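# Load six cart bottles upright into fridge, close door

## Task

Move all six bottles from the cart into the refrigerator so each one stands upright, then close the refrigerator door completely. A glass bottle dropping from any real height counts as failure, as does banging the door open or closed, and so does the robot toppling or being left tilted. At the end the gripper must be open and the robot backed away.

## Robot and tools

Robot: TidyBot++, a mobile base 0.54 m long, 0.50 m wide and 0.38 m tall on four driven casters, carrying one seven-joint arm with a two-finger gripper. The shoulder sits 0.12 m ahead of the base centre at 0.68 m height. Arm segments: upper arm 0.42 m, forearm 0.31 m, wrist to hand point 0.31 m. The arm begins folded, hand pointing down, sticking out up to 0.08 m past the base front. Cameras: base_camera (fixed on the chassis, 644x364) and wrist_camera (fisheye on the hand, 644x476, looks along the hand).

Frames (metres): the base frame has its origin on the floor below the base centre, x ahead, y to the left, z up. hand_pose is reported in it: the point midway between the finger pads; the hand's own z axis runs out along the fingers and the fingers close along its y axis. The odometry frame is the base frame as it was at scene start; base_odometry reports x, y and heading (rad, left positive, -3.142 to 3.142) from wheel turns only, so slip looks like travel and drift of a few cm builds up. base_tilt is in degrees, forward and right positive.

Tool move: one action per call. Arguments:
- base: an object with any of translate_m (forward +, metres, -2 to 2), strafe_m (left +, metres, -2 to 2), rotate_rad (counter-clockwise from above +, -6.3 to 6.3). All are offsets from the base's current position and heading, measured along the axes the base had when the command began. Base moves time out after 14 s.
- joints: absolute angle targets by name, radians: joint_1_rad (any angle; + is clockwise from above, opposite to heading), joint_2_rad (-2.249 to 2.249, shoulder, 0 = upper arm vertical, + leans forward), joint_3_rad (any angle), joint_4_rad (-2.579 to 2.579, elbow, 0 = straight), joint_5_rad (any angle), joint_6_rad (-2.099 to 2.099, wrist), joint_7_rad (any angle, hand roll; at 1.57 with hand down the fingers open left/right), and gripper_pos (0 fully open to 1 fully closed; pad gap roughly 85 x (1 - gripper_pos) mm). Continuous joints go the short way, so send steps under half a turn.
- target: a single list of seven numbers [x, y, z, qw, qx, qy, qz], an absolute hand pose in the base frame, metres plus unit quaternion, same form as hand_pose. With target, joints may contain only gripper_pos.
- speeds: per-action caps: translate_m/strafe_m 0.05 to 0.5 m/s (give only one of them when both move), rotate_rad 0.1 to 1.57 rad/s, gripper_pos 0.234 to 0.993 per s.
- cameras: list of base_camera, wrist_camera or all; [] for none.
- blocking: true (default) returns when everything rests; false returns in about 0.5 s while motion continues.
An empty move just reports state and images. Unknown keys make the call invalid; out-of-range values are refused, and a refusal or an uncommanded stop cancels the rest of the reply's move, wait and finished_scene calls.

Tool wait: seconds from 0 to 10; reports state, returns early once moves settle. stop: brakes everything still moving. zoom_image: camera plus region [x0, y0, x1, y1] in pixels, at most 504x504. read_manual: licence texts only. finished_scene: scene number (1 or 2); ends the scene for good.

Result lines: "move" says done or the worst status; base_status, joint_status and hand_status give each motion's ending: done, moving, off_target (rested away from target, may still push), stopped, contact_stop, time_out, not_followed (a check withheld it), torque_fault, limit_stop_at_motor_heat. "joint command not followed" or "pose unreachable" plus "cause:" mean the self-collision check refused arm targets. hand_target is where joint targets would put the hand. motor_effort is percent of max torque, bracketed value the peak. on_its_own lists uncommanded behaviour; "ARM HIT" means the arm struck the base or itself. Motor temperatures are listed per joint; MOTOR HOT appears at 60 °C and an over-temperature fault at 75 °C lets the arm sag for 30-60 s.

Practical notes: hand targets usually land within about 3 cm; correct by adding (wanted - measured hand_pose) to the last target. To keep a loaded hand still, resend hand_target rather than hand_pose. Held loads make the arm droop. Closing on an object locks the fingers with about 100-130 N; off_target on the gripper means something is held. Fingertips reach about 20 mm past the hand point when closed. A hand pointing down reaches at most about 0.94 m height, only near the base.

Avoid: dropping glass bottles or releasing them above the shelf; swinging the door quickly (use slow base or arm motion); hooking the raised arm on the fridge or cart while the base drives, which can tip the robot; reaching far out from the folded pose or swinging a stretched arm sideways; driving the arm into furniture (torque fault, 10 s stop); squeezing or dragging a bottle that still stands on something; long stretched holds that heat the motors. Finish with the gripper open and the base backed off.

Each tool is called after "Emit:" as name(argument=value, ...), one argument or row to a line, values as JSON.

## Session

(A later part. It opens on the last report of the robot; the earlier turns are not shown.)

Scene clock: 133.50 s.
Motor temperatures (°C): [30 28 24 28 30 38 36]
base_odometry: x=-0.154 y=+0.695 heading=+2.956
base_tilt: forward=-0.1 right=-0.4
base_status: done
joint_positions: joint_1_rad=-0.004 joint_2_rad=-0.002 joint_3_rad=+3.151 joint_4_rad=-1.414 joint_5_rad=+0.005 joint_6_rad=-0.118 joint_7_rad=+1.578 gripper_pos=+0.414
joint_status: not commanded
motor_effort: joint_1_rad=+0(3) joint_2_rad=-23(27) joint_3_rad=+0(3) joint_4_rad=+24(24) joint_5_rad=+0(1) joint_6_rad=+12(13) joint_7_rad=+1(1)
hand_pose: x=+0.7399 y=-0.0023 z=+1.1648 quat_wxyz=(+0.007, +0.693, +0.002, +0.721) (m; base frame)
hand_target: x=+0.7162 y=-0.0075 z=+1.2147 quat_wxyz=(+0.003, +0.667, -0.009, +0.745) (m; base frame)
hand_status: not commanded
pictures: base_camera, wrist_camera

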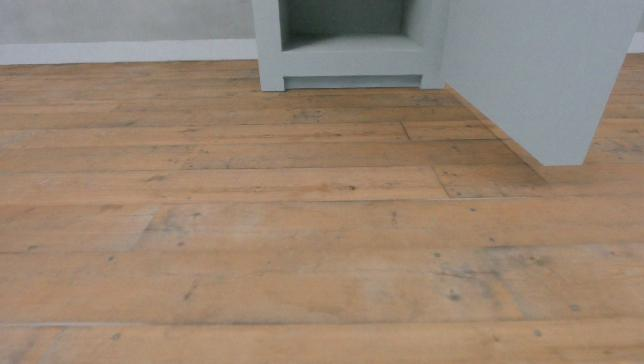

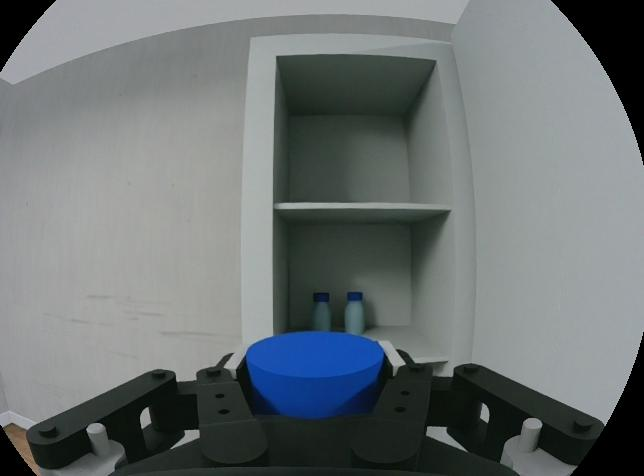

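Emit:
move(
  base={"translate_m": 0.65},
  speeds={"translate_m": 0.35},
  joints={"joint_1_rad": 0.0, "joint_2_rad": 0.028, "joint_3_rad": 3.153, "joint_4_rad": -1.55, "joint_5_rad": 0.042, "joint_6_rad": 0.09, "joint_7_rad": 1.52},
)

Scene clock: 136.77 s.
Motor temperatures (°C): [30 28 24 28 30 38 36]
move: done
base_odometry: x=-0.793 y=+0.815 heading=+2.957
base_tilt: forward=-0.1 right=-0.4
base_status: done
joint_positions: joint_1_rad=-0.004 joint_2_rad=+0.061 joint_3_rad=+3.151 joint_4_rad=-1.535 joint_5_rad=+0.005 joint_6_rad=+0.000 joint_7_rad=+1.578 gripper_pos=+0.414
joint_status: all done
motor_effort: joint_1_rad=+0(1) joint_2_rad=-26(28) joint_3_rad=+0(2) joint_4_rad=+24(25) joint_5_rad=+0(1) joint_6_rad=+12(13) joint_7_rad=+1(2)
hand_pose: x=+0.7702 y=-0.0021 z=+1.0860 quat_wxyz=(+0.006, +0.716, +0.003, +0.698) (m; base frame)
hand_target: x=+0.7555 y=-0.0046 z=+1.1258 quat_wxyz=(+0.000, +0.677, -0.005, +0.736) (m; base frame)
hand_status: not commanded
pictures: base_camera, wrist_camera

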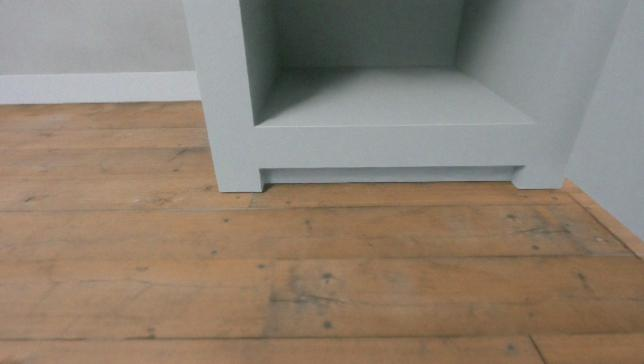

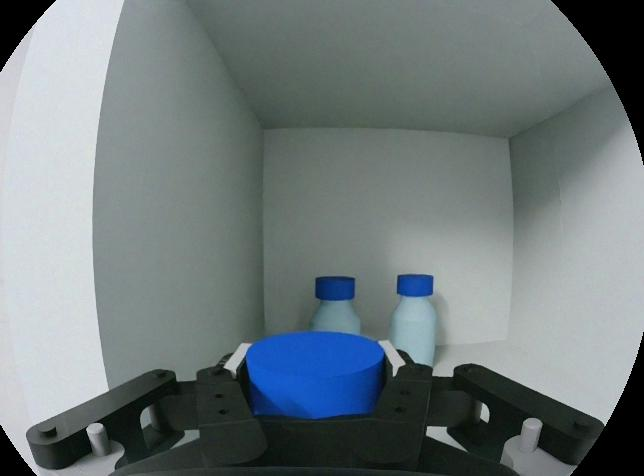

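Emit:
zoom_image(
  camera="wrist_camera",
  region=[290, 250, 450, 370],
)

Scaled by 3.150.

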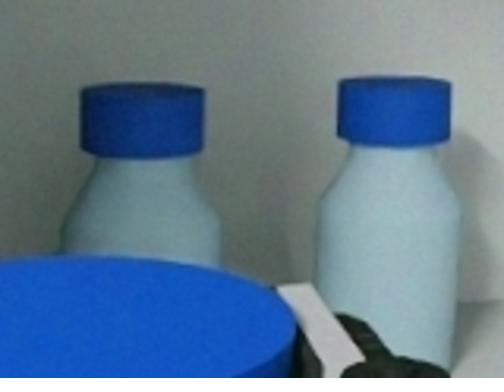

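Emit:
move(
  base={"translate_m": 0.222, "strafe_m": -0.027},
  speeds={"translate_m": 0.18},
  joints={"joint_1_rad": 0.0, "joint_2_rad": 0.03, "joint_3_rad": 3.153, "joint_4_rad": -1.58, "joint_5_rad": 0.042, "joint_6_rad": 0.125, "joint_7_rad": 1.52},
)

Emit:
zoom_image(
  camera="wrist_camera",
  region=[230, 230, 480, 400],
)

Scene clock: 141.60 s.
Motor temperatures (°C): [30 28 24 28 30 39 36]
move: done
base_odometry: x=-1.006 y=+0.882 heading=+2.957
base_tilt: forward=-0.1 right=-0.5
base_status: done
joint_positions: joint_1_rad=-0.004 joint_2_rad=+0.063 joint_3_rad=+3.151 joint_4_rad=-1.563 joint_5_rad=+0.005 joint_6_rad=+0.036 joint_7_rad=+1.578 gripper_pos=+0.414
joint_status: all done
motor_effort: joint_1_rad=+0(2) joint_2_rad=-26(28) joint_3_rad=+1(2) joint_4_rad=+24(25) joint_5_rad=+0(1) joint_6_rad=+12(13) joint_7_rad=+1(2)
hand_pose: x=+0.7707 y=-0.0020 z=+1.0783 quat_wxyz=(+0.006, +0.714, +0.003, +0.700) (m; base frame)
hand_target: x=+0.7560 y=-0.0041 z=+1.1167 quat_wxyz=(-0.001, +0.676, -0.005, +0.737) (m; base frame)
hand_status: not commanded
pictures: base_camera, wrist_camera

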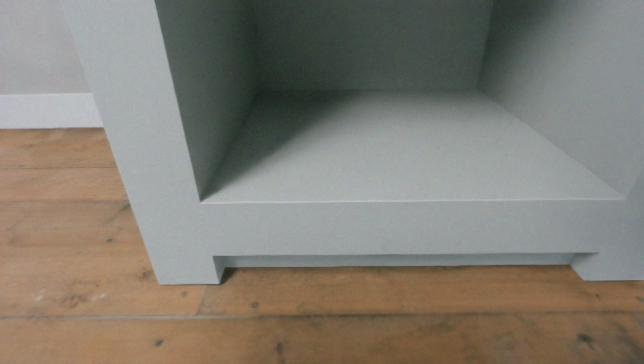

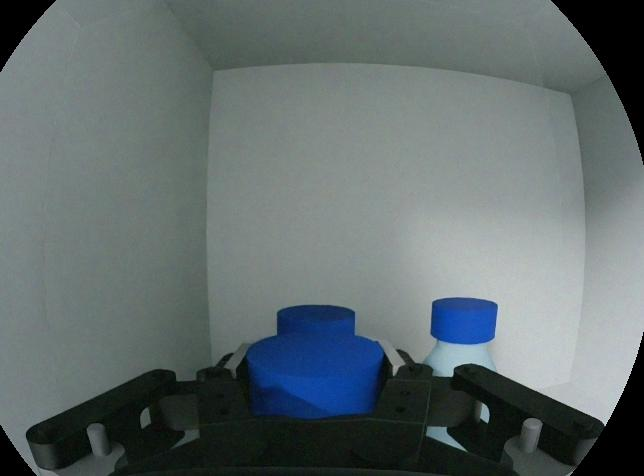

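Scaled by 2.016.

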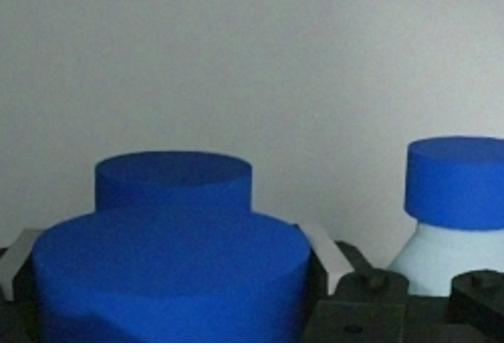

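Emit:
move(
  joints={"joint_1_rad": 0.0, "joint_2_rad": 0.034, "joint_3_rad": 3.153, "joint_4_rad": -1.615, "joint_5_rad": 0.042, "joint_6_rad": 0.165, "joint_7_rad": 1.52},
  cameras=["wrist_camera"],
)

Emit:
move(
  joints={"joint_1_rad": 0.0, "joint_2_rad": 0.038, "joint_3_rad": 3.153, "joint_4_rad": -1.645, "joint_5_rad": 0.042, "joint_6_rad": 0.19, "joint_7_rad": 1.52},
  cameras=["wrist_camera"],
)

Scene clock: 142.87 s.
Motor temperatures (°C): [30 28 24 28 30 39 36]
move: done
base_odometry: x=-1.006 y=+0.882 heading=+2.957
base_tilt: forward=-0.1 right=-0.5
base_status: not commanded
joint_positions: joint_1_rad=-0.004 joint_2_rad=+0.063 joint_3_rad=+3.151 joint_4_rad=-1.596 joint_5_rad=+0.005 joint_6_rad=+0.077 joint_7_rad=+1.578 gripper_pos=+0.414
joint_status: all done
motor_effort: joint_1_rad=+0(1) joint_2_rad=-26(28) joint_3_rad=+1(1) joint_4_rad=+23(25) joint_5_rad=+0(1) joint_6_rad=+12(12) joint_7_rad=+1(2)
hand_pose: x=+0.7700 y=-0.0020 z=+1.0708 quat_wxyz=(+0.006, +0.711, +0.003, +0.703) (m; base frame)
hand_target: x=+0.7570 y=-0.0036 z=+1.1047 quat_wxyz=(-0.001, +0.676, -0.004, +0.737) (m; base frame)
hand_status: not commanded
pictures: wrist_camera

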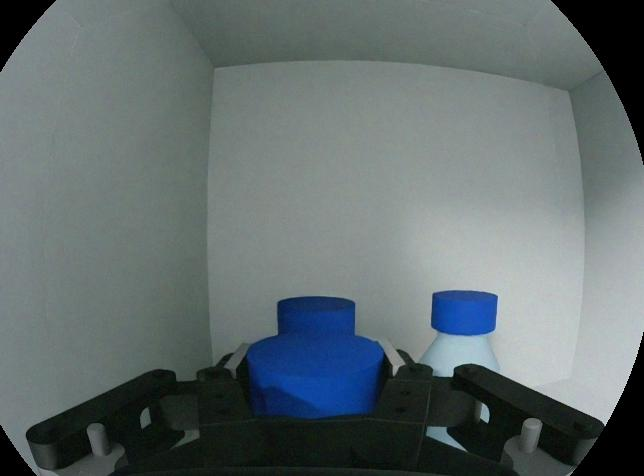

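Scene clock: 143.50 s.
Motor temperatures (°C): [30 28 24 28 30 39 36]
move: done
base_odometry: x=-1.006 y=+0.882 heading=+2.957
base_tilt: forward=-0.1 right=-0.4
base_status: not commanded
joint_positions: joint_1_rad=-0.004 joint_2_rad=+0.063 joint_3_rad=+3.151 joint_4_rad=-1.614 joint_5_rad=+0.005 joint_6_rad=+0.114 joint_7_rad=+1.578 gripper_pos=+0.414
joint_status: all done
motor_effort: joint_1_rad=+0(1) joint_2_rad=-23(25) joint_3_rad=+1(1) joint_4_rad=+21(23) joint_5_rad=+0(1) joint_6_rad=+11(13) joint_7_rad=+1(2)
hand_pose: x=+0.7694 y=-0.0019 z=+1.0709 quat_wxyz=(+0.006, +0.704, +0.003, +0.710) (m; base frame)
hand_target: x=+0.7579 y=-0.0033 z=+1.0912 quat_wxyz=(-0.002, +0.679, -0.004, +0.734) (m; base frame)
hand_status: not commanded
pictures: wrist_camera

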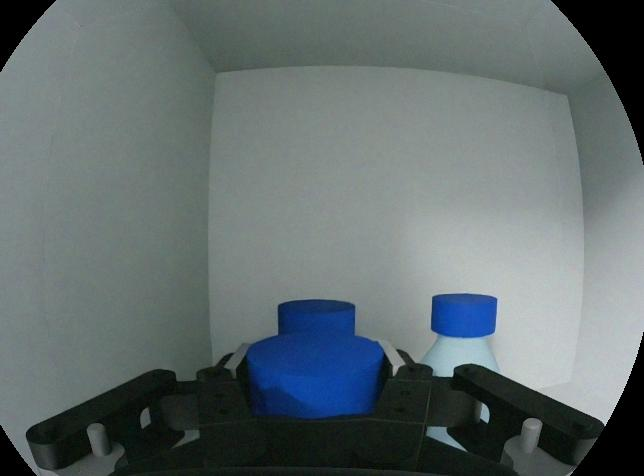

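Emit:
move(
  joints={"joint_1_rad": 0.0, "joint_2_rad": 0.042, "joint_3_rad": 3.153, "joint_4_rad": -1.66, "joint_5_rad": 0.042, "joint_6_rad": 0.18, "joint_7_rad": 1.52},
  cameras=["wrist_camera"],
)

Emit:
move(
  joints={"gripper_pos": 0.35},
  speeds={"gripper_pos": 0.234},
  cameras=["wrist_camera"],
)

Scene clock: 144.87 s.
Motor temperatures (°C): [30 28 24 28 30 39 36]
move: done
base_odometry: x=-1.006 y=+0.882 heading=+2.957
base_tilt: forward=-0.1 right=-0.5
base_status: not commanded
joint_positions: joint_1_rad=-0.004 joint_2_rad=+0.062 joint_3_rad=+3.151 joint_4_rad=-1.617 joint_5_rad=+0.005 joint_6_rad=+0.117 joint_7_rad=+1.578 gripper_pos=+0.414
joint_status: all done
motor_effort: joint_1_rad=+0(1) joint_2_rad=-21(22) joint_3_rad=+0(1) joint_4_rad=+20(22) joint_5_rad=+0(1) joint_6_rad=+9(11) joint_7_rad=+1(2)
hand_pose: x=+0.7691 y=-0.0019 z=+1.0707 quat_wxyz=(+0.006, +0.704, +0.003, +0.710) (m; base frame)
hand_target: x=+0.7594 y=-0.0034 z=+1.0762 quat_wxyz=(-0.002, +0.690, -0.004, +0.724) (m; base frame)
hand_status: not commanded
pictures: wrist_camera

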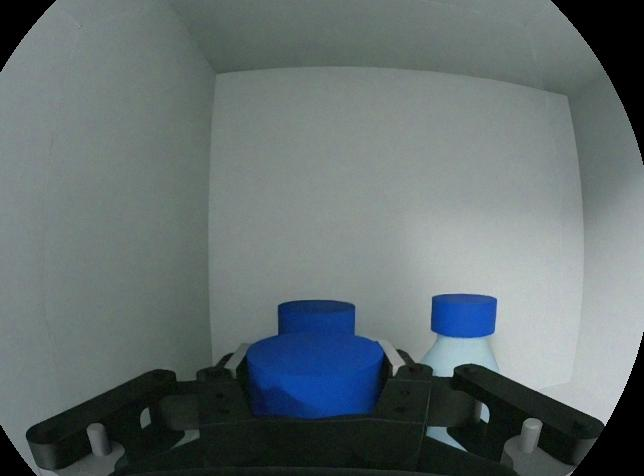

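Scene clock: 145.50 s.
Motor temperatures (°C): [30 28 24 28 30 39 36]
move: done
base_odometry: x=-1.006 y=+0.882 heading=+2.957
base_tilt: forward=-0.1 right=-0.5
base_status: not commanded
joint_positions: joint_1_rad=-0.004 joint_2_rad=+0.062 joint_3_rad=+3.151 joint_4_rad=-1.618 joint_5_rad=+0.005 joint_6_rad=+0.118 joint_7_rad=+1.578 gripper_pos=+0.351
joint_status: all done
motor_effort: joint_1_rad=+0(2) joint_2_rad=-22(22) joint_3_rad=+1(1) joint_4_rad=+20(20) joint_5_rad=+0(1) joint_6_rad=+9(9) joint_7_rad=+1(1)
hand_pose: x=+0.7691 y=-0.0019 z=+1.0699 quat_wxyz=(+0.006, +0.704, +0.003, +0.710) (m; base frame)
hand_target: x=+0.7594 y=-0.0034 z=+1.0762 quat_wxyz=(-0.002, +0.690, -0.004, +0.724) (m; base frame)
hand_status: not commanded
pictures: wrist_camera

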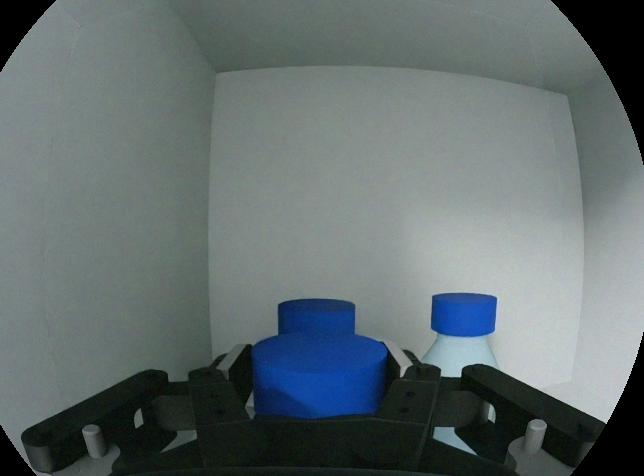

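Emit:
move(
  joints={"gripper_pos": 0.12},
  speeds={"gripper_pos": 0.4},
  cameras=["wrist_camera"],
)

Emit:
move(
  base={"translate_m": -0.18},
  speeds={"translate_m": 0.2},
  cameras=["wrist_camera"],
)

Scene clock: 151.20 s.
Motor temperatures (°C): [30 28 24 28 30 39 36]
move: done
base_odometry: x=-1.006 y=+0.882 heading=+2.957
base_tilt: forward=-0.1 right=-0.5
base_status: not commanded
joint_positions: joint_1_rad=-0.004 joint_2_rad=+0.062 joint_3_rad=+3.151 joint_4_rad=-1.619 joint_5_rad=+0.005 joint_6_rad=+0.118 joint_7_rad=+1.578 gripper_pos=+0.120
joint_status: all done
motor_effort: joint_1_rad=+0(0) joint_2_rad=-21(22) joint_3_rad=+1(1) joint_4_rad=+20(20) joint_5_rad=+0(0) joint_6_rad=+9(9) joint_7_rad=+1(1)
hand_pose: x=+0.7691 y=-0.0019 z=+1.0696 quat_wxyz=(+0.006, +0.704, +0.003, +0.710) (m; base frame)
hand_target: x=+0.7594 y=-0.0034 z=+1.0762 quat_wxyz=(-0.002, +0.690, -0.004, +0.724) (m; base frame)
hand_status: not commanded
pictures: wrist_camera

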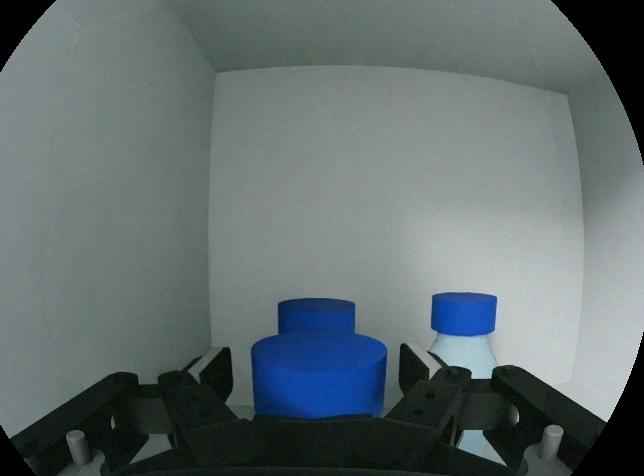

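Scene clock: 152.87 s.
Motor temperatures (°C): [30 28 24 28 30 39 36]
move: done
base_odometry: x=-0.829 y=+0.849 heading=+2.957
base_tilt: forward=-0.1 right=-0.4
base_status: done
joint_positions: joint_1_rad=-0.004 joint_2_rad=+0.057 joint_3_rad=+3.151 joint_4_rad=-1.620 joint_5_rad=+0.005 joint_6_rad=+0.119 joint_7_rad=+1.578 gripper_pos=+0.120
joint_status: not commanded
motor_effort: joint_1_rad=+0(1) joint_2_rad=-22(25) joint_3_rad=+0(1) joint_4_rad=+19(21) joint_5_rad=+0(0) joint_6_rad=+9(9) joint_7_rad=+1(1)
hand_pose: x=+0.7667 y=-0.0020 z=+1.0729 quat_wxyz=(+0.006, +0.702, +0.003, +0.712) (m; base frame)
hand_target: x=+0.7594 y=-0.0034 z=+1.0762 quat_wxyz=(-0.002, +0.690, -0.004, +0.724) (m; base frame)
hand_status: not commanded
pictures: wrist_camera

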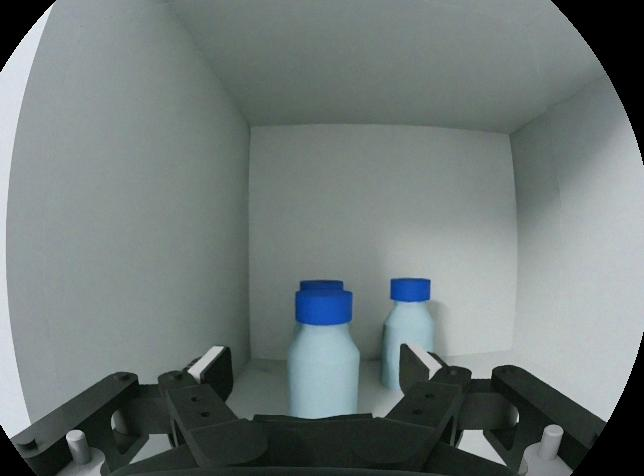

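Emit:
move(
  base={"translate_m": -0.76},
  joints={"joint_1_rad": 0.0, "joint_2_rad": 0.046, "joint_3_rad": 3.153, "joint_4_rad": -1.65, "joint_5_rad": 0.042, "joint_6_rad": 0.19, "joint_7_rad": 1.52, "gripper_pos": 0.15},
  cameras=["wrist_camera"],
)

Scene clock: 158.03 s.
Motor temperatures (°C): [30 28 24 28 30 39 36]
move: done
base_odometry: x=-0.082 y=+0.710 heading=+2.957
base_tilt: forward=-0.1 right=-0.5
base_status: done
joint_positions: joint_1_rad=-0.004 joint_2_rad=+0.057 joint_3_rad=+3.151 joint_4_rad=-1.620 joint_5_rad=+0.005 joint_6_rad=+0.130 joint_7_rad=+1.578 gripper_pos=+0.152
joint_status: all done
motor_effort: joint_1_rad=+0(1) joint_2_rad=-21(25) joint_3_rad=+0(2) joint_4_rad=+20(20) joint_5_rad=+0(1) joint_6_rad=+9(9) joint_7_rad=+1(2)
hand_pose: x=+0.7669 y=-0.0020 z=+1.0759 quat_wxyz=(+0.006, +0.699, +0.003, +0.715) (m; base frame)
hand_target: x=+0.7610 y=-0.0033 z=+1.0830 quat_wxyz=(-0.002, +0.684, -0.004, +0.730) (m; base frame)
hand_status: not commanded
pictures: wrist_camera

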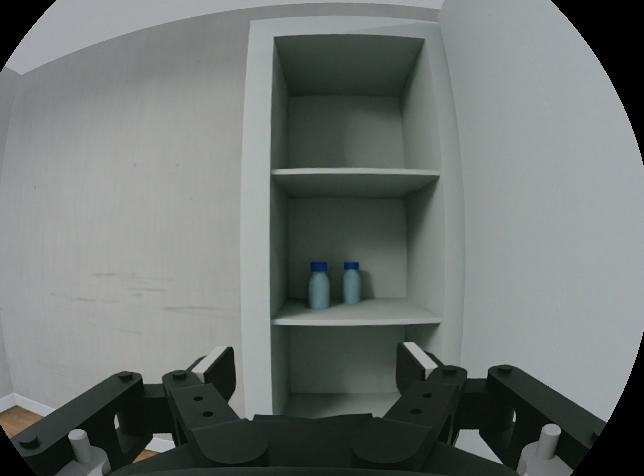

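Emit:
move(
  base={"translate_m": 0.05, "strafe_m": -0.148, "rotate_rad": -2.677},
  speeds={"rotate_rad": 1.4, "translate_m": 0.12},
)

Scene clock: 161.97 s.
Motor temperatures (°C): [30 28 24 28 30 39 36]
move: done
base_odometry: x=-0.104 y=+0.865 heading=+0.281
base_tilt: forward=-0.1 right=-0.5
base_status: done
joint_positions: joint_1_rad=+0.001 joint_2_rad=+0.063 joint_3_rad=+3.150 joint_4_rad=-1.620 joint_5_rad=+0.005 joint_6_rad=+0.130 joint_7_rad=+1.578 gripper_pos=+0.152
joint_status: not commanded
motor_effort: joint_1_rad=+0(4) joint_2_rad=-22(27) joint_3_rad=+0(5) joint_4_rad=+19(20) joint_5_rad=+0(1) joint_6_rad=+9(9) joint_7_rad=+1(1)
hand_pose: x=+0.7693 y=-0.0045 z=+1.0719 quat_wxyz=(+0.008, +0.701, +0.001, +0.713) (m; base frame)
hand_target: x=+0.7610 y=-0.0033 z=+1.0830 quat_wxyz=(-0.002, +0.684, -0.004, +0.730) (m; base frame)
hand_status: not commanded
pictures: base_camera, wrist_camera

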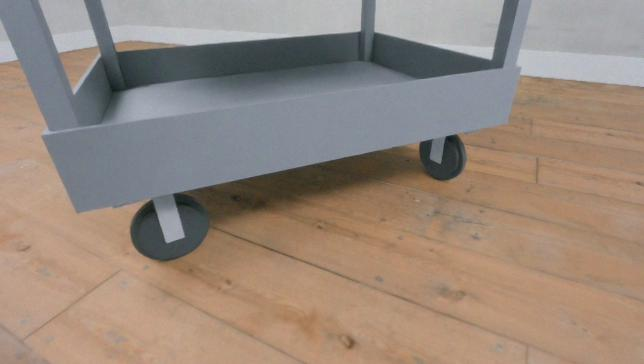

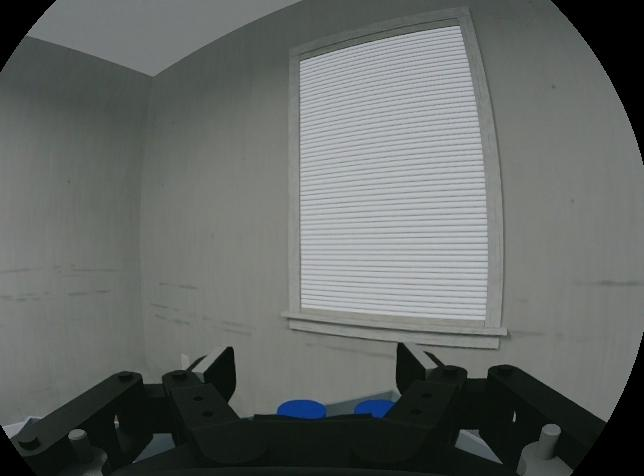

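Emit:
move(
  joints={"joint_1_rad": 0.0, "joint_2_rad": 0.143, "joint_3_rad": 3.153, "joint_4_rad": -2.0, "joint_5_rad": 0.042, "joint_6_rad": 0.595, "joint_7_rad": 1.52},
  cameras=["wrist_camera"],
)

Emit:
zoom_image(
  camera="wrist_camera",
  region=[220, 230, 460, 420],
)

Scene clock: 164.17 s.
Motor temperatures (°C): [30 28 24 28 30 39 36]
move: done
base_odometry: x=-0.104 y=+0.865 heading=+0.281
base_tilt: forward=-0.1 right=-0.4
base_status: not commanded
joint_positions: joint_1_rad=+0.001 joint_2_rad=+0.141 joint_3_rad=+3.150 joint_4_rad=-1.964 joint_5_rad=+0.005 joint_6_rad=+0.528 joint_7_rad=+1.578 gripper_pos=+0.152
joint_status: all done
motor_effort: joint_1_rad=+0(1) joint_2_rad=-22(25) joint_3_rad=+1(1) joint_4_rad=+17(20) joint_5_rad=+0(1) joint_6_rad=+9(10) joint_7_rad=+1(2)
hand_pose: x=+0.7601 y=-0.0037 z=+0.9360 quat_wxyz=(+0.007, +0.709, +0.002, +0.705) (m; base frame)
hand_target: x=+0.7546 y=+0.0019 z=+0.9350 quat_wxyz=(-0.009, +0.699, -0.001, +0.715) (m; base frame)
hand_status: not commanded
pictures: wrist_camera

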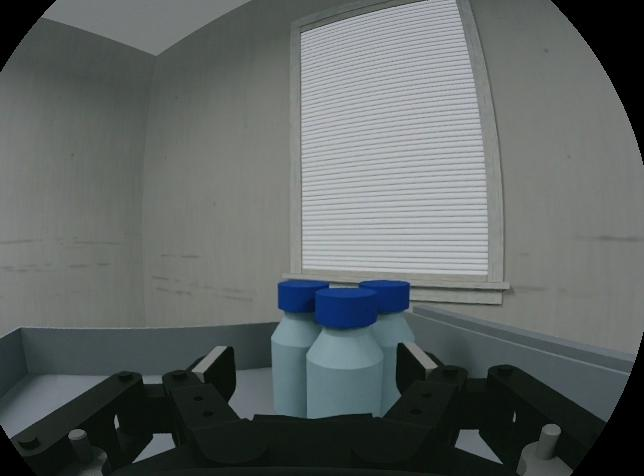

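Scaled by 2.100.

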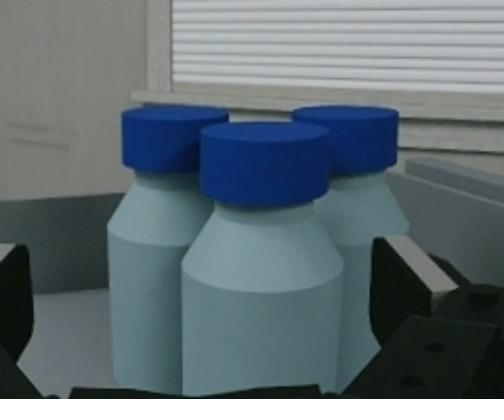

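Emit:
move(
  base={"translate_m": 0.09, "strafe_m": -0.029},
  speeds={"translate_m": 0.2},
  cameras=["wrist_camera"],
)

Emit:
zoom_image(
  camera="wrist_camera",
  region=[220, 230, 460, 420],
)

Scene clock: 166.70 s.
Motor temperatures (°C): [30 28 24 28 30 39 36]
move: done
base_odometry: x=-0.009 y=+0.862 heading=+0.280
base_tilt: forward=-0.1 right=-0.4
base_status: done
joint_positions: joint_1_rad=+0.001 joint_2_rad=+0.147 joint_3_rad=+3.150 joint_4_rad=-1.965 joint_5_rad=+0.005 joint_6_rad=+0.533 joint_7_rad=+1.578 gripper_pos=+0.152
joint_status: not commanded
motor_effort: joint_1_rad=+0(1) joint_2_rad=-22(24) joint_3_rad=+0(1) joint_4_rad=+17(18) joint_5_rad=+0(0) joint_6_rad=+9(9) joint_7_rad=+1(1)
hand_pose: x=+0.7615 y=-0.0037 z=+0.9333 quat_wxyz=(+0.007, +0.710, +0.002, +0.704) (m; base frame)
hand_target: x=+0.7546 y=+0.0019 z=+0.9350 quat_wxyz=(-0.009, +0.699, -0.001, +0.715) (m; base frame)
hand_status: not commanded
pictures: wrist_camera

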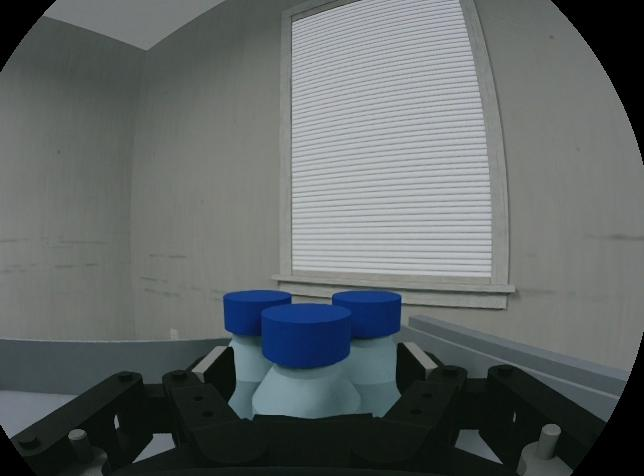

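Scaled by 2.100.

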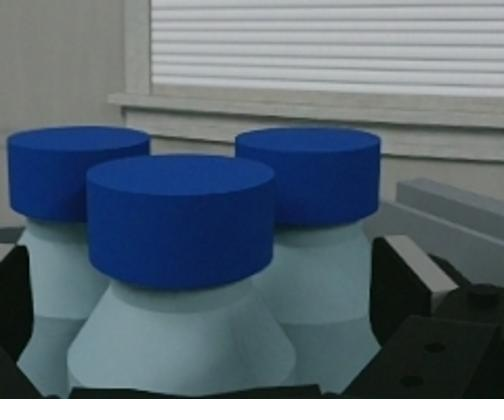

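Emit:
move(
  base={"translate_m": 0.071, "strafe_m": 0.0065},
  speeds={"translate_m": 0.12},
  cameras=["wrist_camera"],
)

Emit:
zoom_image(
  camera="wrist_camera",
  region=[200, 240, 440, 430],
)

Scene clock: 168.40 s.
Motor temperatures (°C): [30 28 24 28 30 39 36]
move: done
base_odometry: x=+0.058 y=+0.887 heading=+0.279
base_tilt: forward=-0.1 right=-0.4
base_status: done
joint_positions: joint_1_rad=+0.001 joint_2_rad=+0.150 joint_3_rad=+3.150 joint_4_rad=-1.965 joint_5_rad=+0.005 joint_6_rad=+0.534 joint_7_rad=+1.578 gripper_pos=+0.152
joint_status: not commanded
motor_effort: joint_1_rad=+0(1) joint_2_rad=-22(24) joint_3_rad=+0(1) joint_4_rad=+17(18) joint_5_rad=+0(0) joint_6_rad=+8(9) joint_7_rad=+1(1)
hand_pose: x=+0.7620 y=-0.0037 z=+0.9318 quat_wxyz=(+0.007, +0.711, +0.002, +0.703) (m; base frame)
hand_target: x=+0.7546 y=+0.0019 z=+0.9350 quat_wxyz=(-0.009, +0.699, -0.001, +0.715) (m; base frame)
hand_status: not commanded
pictures: wrist_camera

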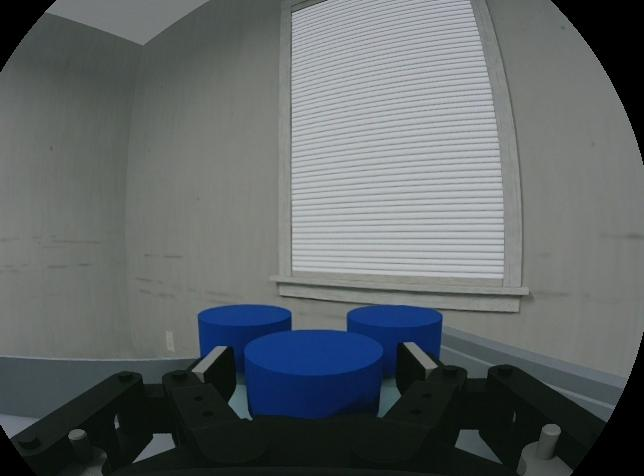

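Scaled by 2.100.

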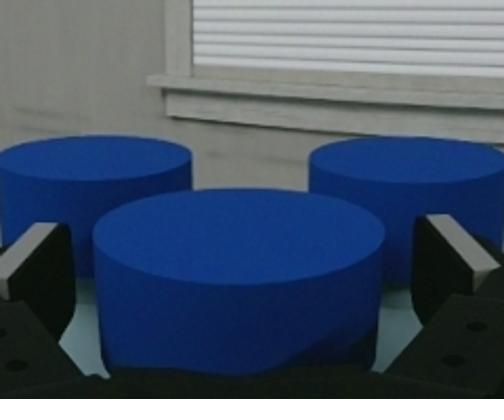

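Emit:
move(
  joints={"gripper_pos": 0.36},
  speeds={"gripper_pos": 0.3},
  cameras=[],
)

Emit:
move(
  joints={"gripper_pos": 0.425},
  speeds={"gripper_pos": 0.234},
  cameras=["wrist_camera"],
)

Emit:
move(
  joints={"joint_1_rad": 0.0, "joint_2_rad": 0.0, "joint_3_rad": 3.153, "joint_4_rad": -1.8, "joint_5_rad": 0.042, "joint_6_rad": 0.36, "joint_7_rad": 1.52},
  cameras=["wrist_camera"],
)

Scene clock: 169.93 s.
Motor temperatures (°C): [30 28 24 28 30 39 36]
move: done
base_odometry: x=+0.058 y=+0.887 heading=+0.279
base_tilt: forward=+0.0 right=-0.4
base_status: not commanded
joint_positions: joint_1_rad=+0.001 joint_2_rad=+0.150 joint_3_rad=+3.150 joint_4_rad=-1.965 joint_5_rad=+0.005 joint_6_rad=+0.534 joint_7_rad=+1.578 gripper_pos=+0.359
joint_status: all done
motor_effort: joint_1_rad=+0(1) joint_2_rad=-23(23) joint_3_rad=+0(1) joint_4_rad=+17(18) joint_5_rad=+0(0) joint_6_rad=+8(9) joint_7_rad=+1(1)
hand_pose: x=+0.7620 y=-0.0037 z=+0.9318 quat_wxyz=(+0.007, +0.711, +0.002, +0.703) (m; base frame)
hand_target: x=+0.7546 y=+0.0019 z=+0.9350 quat_wxyz=(-0.009, +0.699, -0.001, +0.715) (m; base frame)
hand_status: not commanded
pictures: none
No camera images: "cameras" was empty.

Scene clock: 170.53 s.
Motor temperatures (°C): [30 28 24 28 30 39 36]
move: done
base_odometry: x=+0.058 y=+0.887 heading=+0.279
base_tilt: forward=-0.1 right=-0.4
base_status: not commanded
joint_positions: joint_1_rad=+0.001 joint_2_rad=+0.150 joint_3_rad=+3.150 joint_4_rad=-1.966 joint_5_rad=+0.006 joint_6_rad=+0.534 joint_7_rad=+1.577 gripper_pos=+0.410
joint_status: all done
motor_effort: joint_1_rad=+0(2) joint_2_rad=-21(23) joint_3_rad=+1(2) joint_4_rad=+17(19) joint_5_rad=+0(1) joint_6_rad=+9(9) joint_7_rad=+1(1)
hand_pose: x=+0.7620 y=-0.0032 z=+0.9318 quat_wxyz=(+0.007, +0.711, +0.002, +0.703) (m; base frame)
hand_target: x=+0.7546 y=+0.0019 z=+0.9350 quat_wxyz=(-0.009, +0.699, -0.001, +0.715) (m; base frame)
hand_status: not commanded
pictures: wrist_camera

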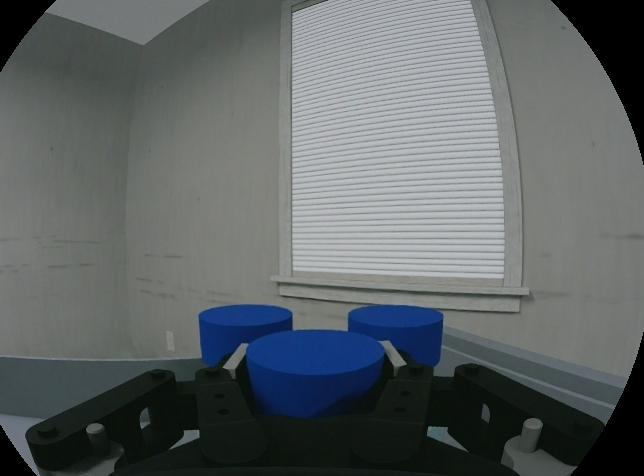

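Scene clock: 172.07 s.
Motor temperatures (°C): [30 28 24 28 30 39 36]
move: done
base_odometry: x=+0.058 y=+0.887 heading=+0.279
base_tilt: forward=+0.0 right=-0.5
base_status: not commanded
joint_positions: joint_1_rad=+0.001 joint_2_rad=+0.050 joint_3_rad=+3.150 joint_4_rad=-1.855 joint_5_rad=+0.006 joint_6_rad=+0.374 joint_7_rad=+1.577 gripper_pos=+0.415
joint_status: all done
motor_effort: joint_1_rad=+0(1) joint_2_rad=-24(30) joint_3_rad=+1(2) joint_4_rad=+24(24) joint_5_rad=+0(1) joint_6_rad=+13(14) joint_7_rad=+1(2)
hand_pose: x=+0.7482 y=-0.0036 z=+1.0114 quat_wxyz=(+0.007, +0.693, +0.002, +0.721) (m; base frame)
hand_target: x=+0.7339 y=-0.0010 z=+1.0716 quat_wxyz=(-0.005, +0.659, -0.002, +0.752) (m; base frame)
hand_status: not commanded
pictures: wrist_camera

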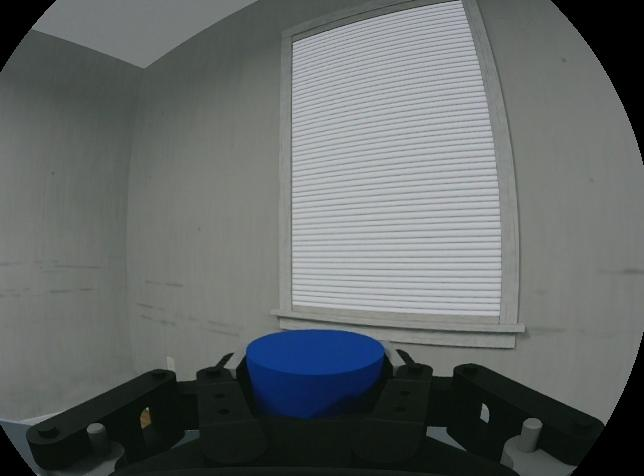

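Emit:
move(
  base={"translate_m": -0.15},
  joints={"joint_1_rad": 0.0, "joint_2_rad": -0.03, "joint_3_rad": 3.153, "joint_4_rad": -1.43, "joint_5_rad": 0.042, "joint_6_rad": -0.05, "joint_7_rad": 1.52},
  cameras=[],
)

Scene clock: 174.80 s.
Motor temperatures (°C): [30 28 24 28 30 39 36]
move: done
base_odometry: x=-0.087 y=+0.846 heading=+0.279
base_tilt: forward=-0.1 right=-0.4
base_status: done
joint_positions: joint_1_rad=+0.001 joint_2_rad=+0.006 joint_3_rad=+3.150 joint_4_rad=-1.487 joint_5_rad=+0.006 joint_6_rad=-0.030 joint_7_rad=+1.577 gripper_pos=+0.415
joint_status: all done
motor_effort: joint_1_rad=+0(4) joint_2_rad=-25(29) joint_3_rad=+0(3) joint_4_rad=+25(26) joint_5_rad=+0(1) joint_6_rad=+13(14) joint_7_rad=+1(2)
hand_pose: x=+0.7462 y=-0.0044 z=+1.1415 quat_wxyz=(+0.008, +0.690, +0.001, +0.724) (m; base frame)
hand_target: x=+0.7253 y=-0.0064 z=+1.1933 quat_wxyz=(+0.002, +0.663, -0.008, +0.749) (m; base frame)
hand_status: not commanded
pictures: none
No camera images: "cameras" was empty.

Emit:
move(
  base={"translate_m": -0.0115, "strafe_m": -0.065, "rotate_rad": 2.678},
  speeds={"rotate_rad": 1.3, "translate_m": 0.2},
)

Scene clock: 179.33 s.
Motor temperatures (°C): [30 28 24 28 30 39 36]
move: done
base_odometry: x=-0.080 y=+0.781 heading=+2.957
base_tilt: forward=-0.1 right=-0.5
base_status: done
joint_positions: joint_1_rad=-0.004 joint_2_rad=+0.010 joint_3_rad=+3.153 joint_4_rad=-1.487 joint_5_rad=+0.006 joint_6_rad=-0.033 joint_7_rad=+1.577 gripper_pos=+0.415
joint_status: not commanded
motor_effort: joint_1_rad=+0(5) joint_2_rad=-24(28) joint_3_rad=+1(4) joint_4_rad=+24(25) joint_5_rad=+0(1) joint_6_rad=+13(13) joint_7_rad=+1(1)
hand_pose: x=+0.7479 y=-0.0033 z=+1.1383 quat_wxyz=(+0.007, +0.693, +0.002, +0.721) (m; base frame)
hand_target: x=+0.7253 y=-0.0064 z=+1.1933 quat_wxyz=(+0.002, +0.663, -0.008, +0.749) (m; base frame)
hand_status: not commanded
pictures: base_camera, wrist_camera

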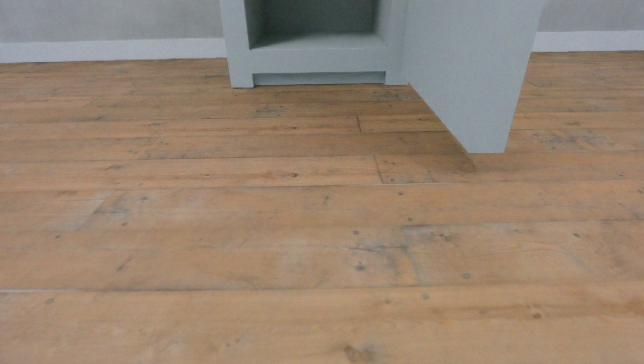

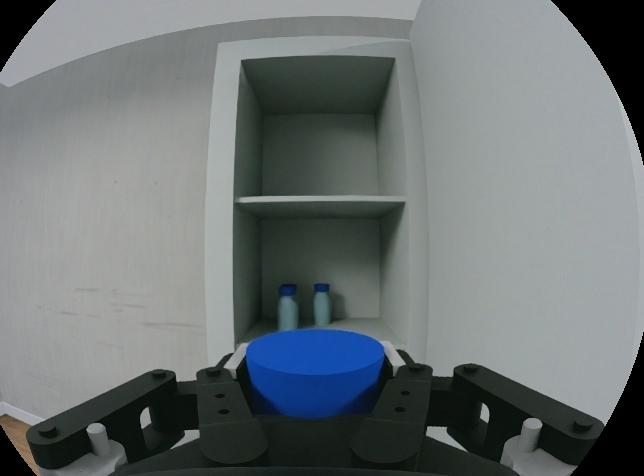

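Emit:
move(
  base={"translate_m": 0.70, "strafe_m": -0.035},
  speeds={"translate_m": 0.35},
  joints={"joint_1_rad": 0.0, "joint_2_rad": 0.028, "joint_3_rad": 3.153, "joint_4_rad": -1.55, "joint_5_rad": 0.042, "joint_6_rad": 0.09, "joint_7_rad": 1.52},
)

Emit:
zoom_image(
  camera="wrist_camera",
  region=[230, 230, 480, 400],
)

Scene clock: 185.90 s.
Motor temperatures (°C): [30 28 24 28 30 39 36]
move: time_out
base_odometry: x=-0.760 y=+0.943 heading=+2.958
base_tilt: forward=-0.1 right=-0.5
base_status: translate_m time_out (by the wheels' count: +0.698 of +0.700); strafe_m time_out (by the wheels' count: -0.035 of -0.035)
joint_positions: joint_1_rad=-0.003 joint_2_rad=+0.065 joint_3_rad=+3.153 joint_4_rad=-1.542 joint_5_rad=+0.006 joint_6_rad=+0.006 joint_7_rad=+1.577 gripper_pos=+0.415
joint_status: all done
motor_effort: joint_1_rad=+0(3) joint_2_rad=-26(30) joint_3_rad=+1(2) joint_4_rad=+24(26) joint_5_rad=+0(1) joint_6_rad=+13(14) joint_7_rad=+1(2)
hand_pose: x=+0.7717 y=-0.0035 z=+1.0813 quat_wxyz=(+0.007, +0.718, +0.002, +0.696) (m; base frame)
hand_target: x=+0.7555 y=-0.0046 z=+1.1259 quat_wxyz=(+0.000, +0.677, -0.005, +0.736) (m; base frame)
hand_status: not commanded
pictures: base_camera, wrist_camera

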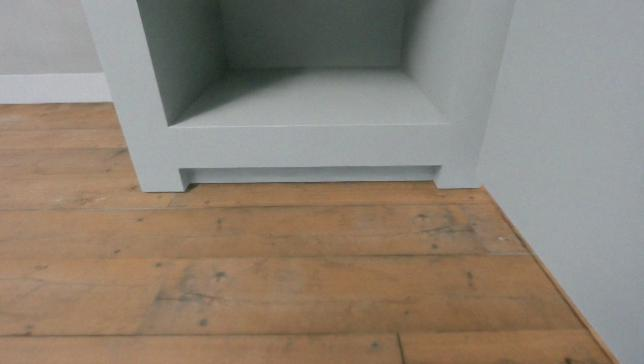

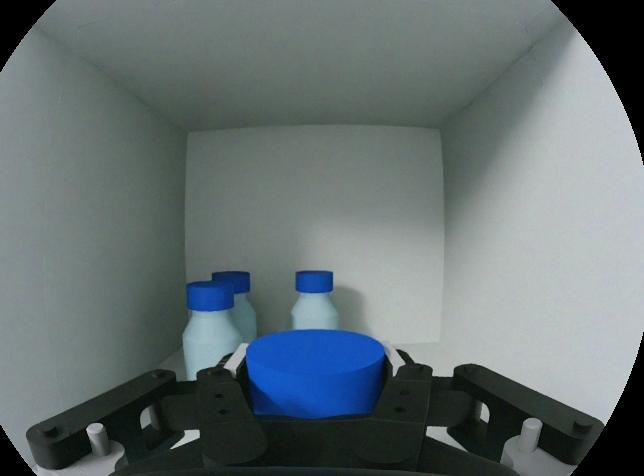

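Scaled by 2.016.

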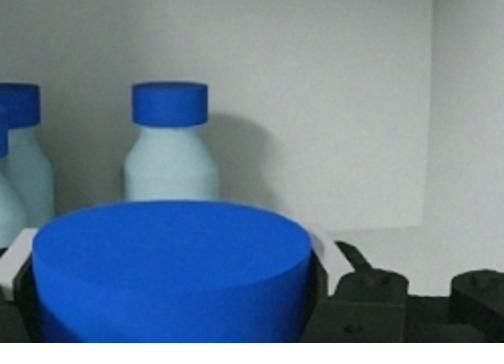

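Emit:
zoom_image(
  camera="base_camera",
  region=[400, 100, 644, 364],
)

Scaled by 1.909.

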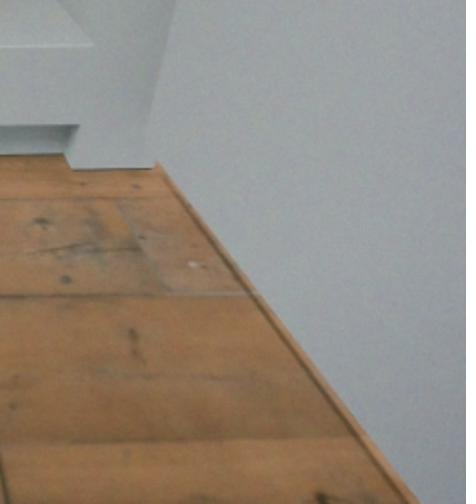

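Emit:
move(
  base={"strafe_m": 0.02},
  speeds={"strafe_m": 0.05},
)

Scene clock: 190.03 s.
Motor temperatures (°C): [30 28 24 28 30 39 36]
move: done
base_odometry: x=-0.764 y=+0.923 heading=+2.958
base_tilt: forward=-0.1 right=-0.5
base_status: done
joint_positions: joint_1_rad=-0.002 joint_2_rad=+0.065 joint_3_rad=+3.153 joint_4_rad=-1.542 joint_5_rad=+0.006 joint_6_rad=+0.006 joint_7_rad=+1.577 gripper_pos=+0.415
joint_status: not commanded
motor_effort: joint_1_rad=+0(6) joint_2_rad=-27(28) joint_3_rad=+1(4) joint_4_rad=+25(25) joint_5_rad=+0(0) joint_6_rad=+13(13) joint_7_rad=+1(1)
hand_pose: x=+0.7717 y=-0.0047 z=+1.0813 quat_wxyz=(+0.008, +0.718, +0.001, +0.696) (m; base frame)
hand_target: x=+0.7555 y=-0.0046 z=+1.1259 quat_wxyz=(+0.000, +0.677, -0.005, +0.736) (m; base frame)
hand_status: not commanded
pictures: base_camera, wrist_camera

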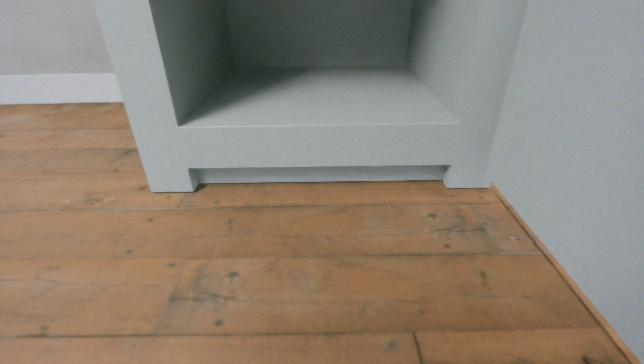

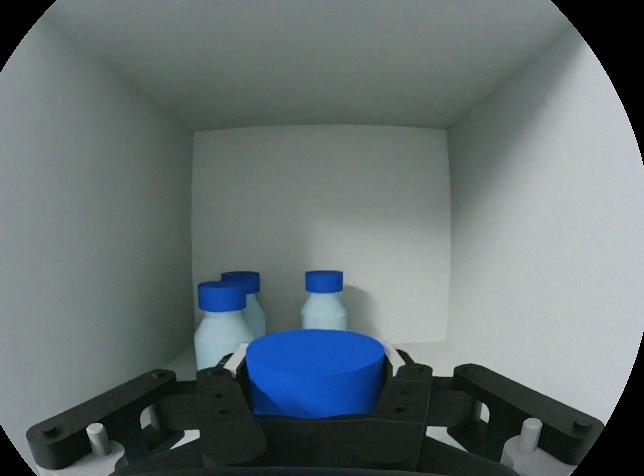

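Emit:
move(
  base={"translate_m": 0.25},
  speeds={"translate_m": 0.18},
  joints={"joint_1_rad": 0.0, "joint_2_rad": 0.03, "joint_3_rad": 3.153, "joint_4_rad": -1.56, "joint_5_rad": 0.042, "joint_6_rad": 0.125, "joint_7_rad": 1.52},
)

Emit:
zoom_image(
  camera="wrist_camera",
  region=[130, 230, 480, 460],
)

Scene clock: 192.67 s.
Motor temperatures (°C): [30 28 24 28 30 39 36]
move: done
base_odometry: x=-1.009 y=+0.968 heading=+2.959
base_tilt: forward=+0.0 right=-0.5
base_status: done
joint_positions: joint_1_rad=-0.002 joint_2_rad=+0.068 joint_3_rad=+3.153 joint_4_rad=-1.549 joint_5_rad=+0.006 joint_6_rad=+0.037 joint_7_rad=+1.577 gripper_pos=+0.415
joint_status: all done
motor_effort: joint_1_rad=+0(1) joint_2_rad=-28(30) joint_3_rad=+1(1) joint_4_rad=+24(26) joint_5_rad=+0(0) joint_6_rad=+13(13) joint_7_rad=+1(1)
hand_pose: x=+0.7731 y=-0.0046 z=+1.0836 quat_wxyz=(+0.008, +0.711, +0.001, +0.703) (m; base frame)
hand_target: x=+0.7556 y=-0.0041 z=+1.1292 quat_wxyz=(-0.001, +0.669, -0.005, +0.743) (m; base frame)
hand_status: not commanded
pictures: base_camera, wrist_camera

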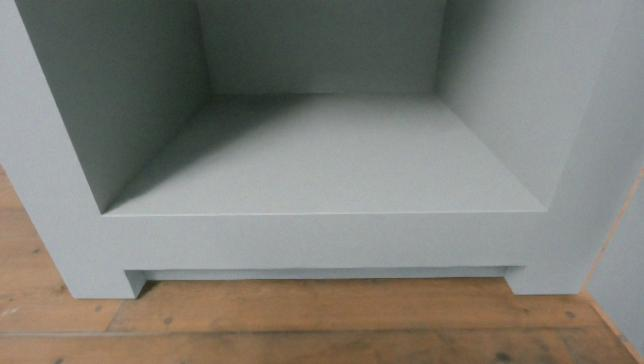

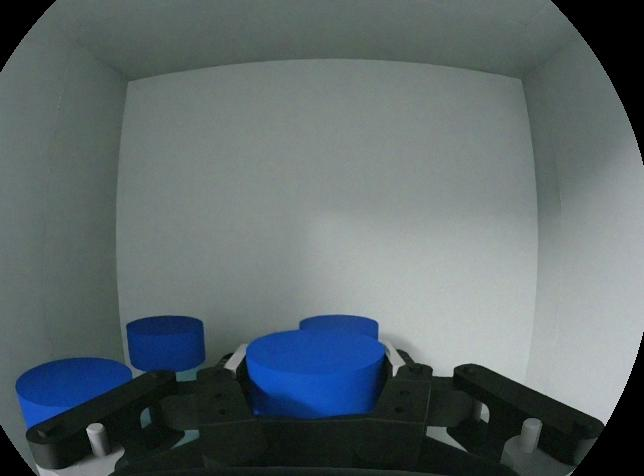

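Scaled by 1.440.

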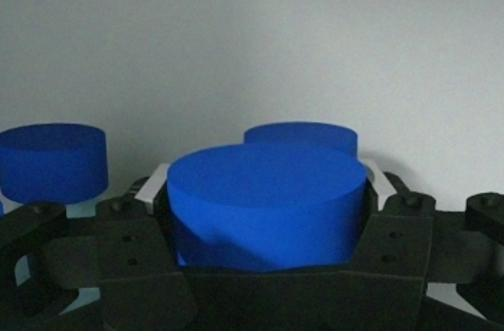

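Emit:
move(
  joints={"joint_1_rad": 0.0, "joint_2_rad": 0.034, "joint_3_rad": 3.153, "joint_4_rad": -1.61, "joint_5_rad": 0.042, "joint_6_rad": 0.165, "joint_7_rad": 1.52},
  cameras=["wrist_camera"],
)

Emit:
move(
  joints={"joint_1_rad": 0.0, "joint_2_rad": 0.038, "joint_3_rad": 3.153, "joint_4_rad": -1.645, "joint_5_rad": 0.042, "joint_6_rad": 0.185, "joint_7_rad": 1.52},
  cameras=["wrist_camera"],
)

Scene clock: 194.27 s.
Motor temperatures (°C): [30 28 24 28 30 39 36]
move: done
base_odometry: x=-1.009 y=+0.968 heading=+2.959
base_tilt: forward=-0.1 right=-0.4
base_status: not commanded
joint_positions: joint_1_rad=-0.002 joint_2_rad=+0.068 joint_3_rad=+3.153 joint_4_rad=-1.592 joint_5_rad=+0.006 joint_6_rad=+0.076 joint_7_rad=+1.577 gripper_pos=+0.415
joint_status: all done
motor_effort: joint_1_rad=+0(1) joint_2_rad=-25(27) joint_3_rad=+1(1) joint_4_rad=+24(25) joint_5_rad=+0(1) joint_6_rad=+13(14) joint_7_rad=+1(2)
hand_pose: x=+0.7722 y=-0.0046 z=+1.0690 quat_wxyz=(+0.008, +0.712, +0.001, +0.702) (m; base frame)
hand_target: x=+0.7569 y=-0.0036 z=+1.1078 quat_wxyz=(-0.001, +0.674, -0.004, +0.739) (m; base frame)
hand_status: not commanded
pictures: wrist_camera

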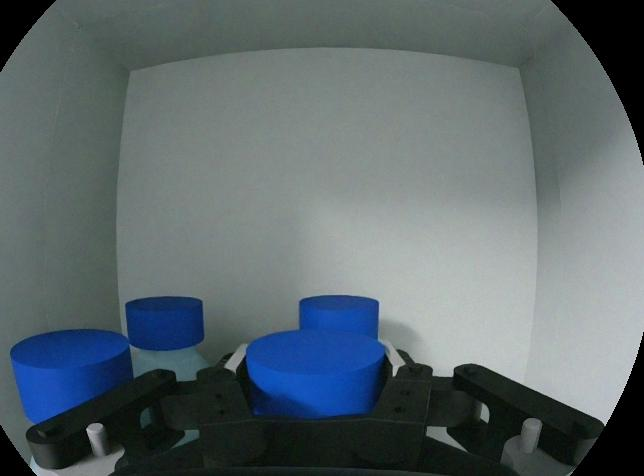

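Scene clock: 194.93 s.
Motor temperatures (°C): [30 28 24 28 30 39 36]
move: done
base_odometry: x=-1.009 y=+0.968 heading=+2.959
base_tilt: forward=-0.1 right=-0.4
base_status: not commanded
joint_positions: joint_1_rad=-0.002 joint_2_rad=+0.067 joint_3_rad=+3.153 joint_4_rad=-1.611 joint_5_rad=+0.006 joint_6_rad=+0.111 joint_7_rad=+1.577 gripper_pos=+0.415
joint_status: all done
motor_effort: joint_1_rad=-2(2) joint_2_rad=-22(26) joint_3_rad=-1(1) joint_4_rad=+21(24) joint_5_rad=+0(1) joint_6_rad=+11(12) joint_7_rad=+1(2)
hand_pose: x=+0.7712 y=-0.0045 z=+1.0689 quat_wxyz=(+0.008, +0.706, +0.001, +0.708) (m; base frame)
hand_target: x=+0.7580 y=-0.0033 z=+1.0896 quat_wxyz=(-0.002, +0.681, -0.004, +0.732) (m; base frame)
hand_status: not commanded
pictures: wrist_camera

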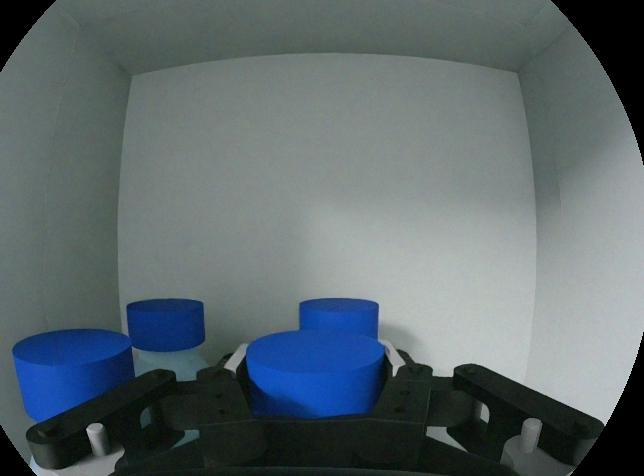

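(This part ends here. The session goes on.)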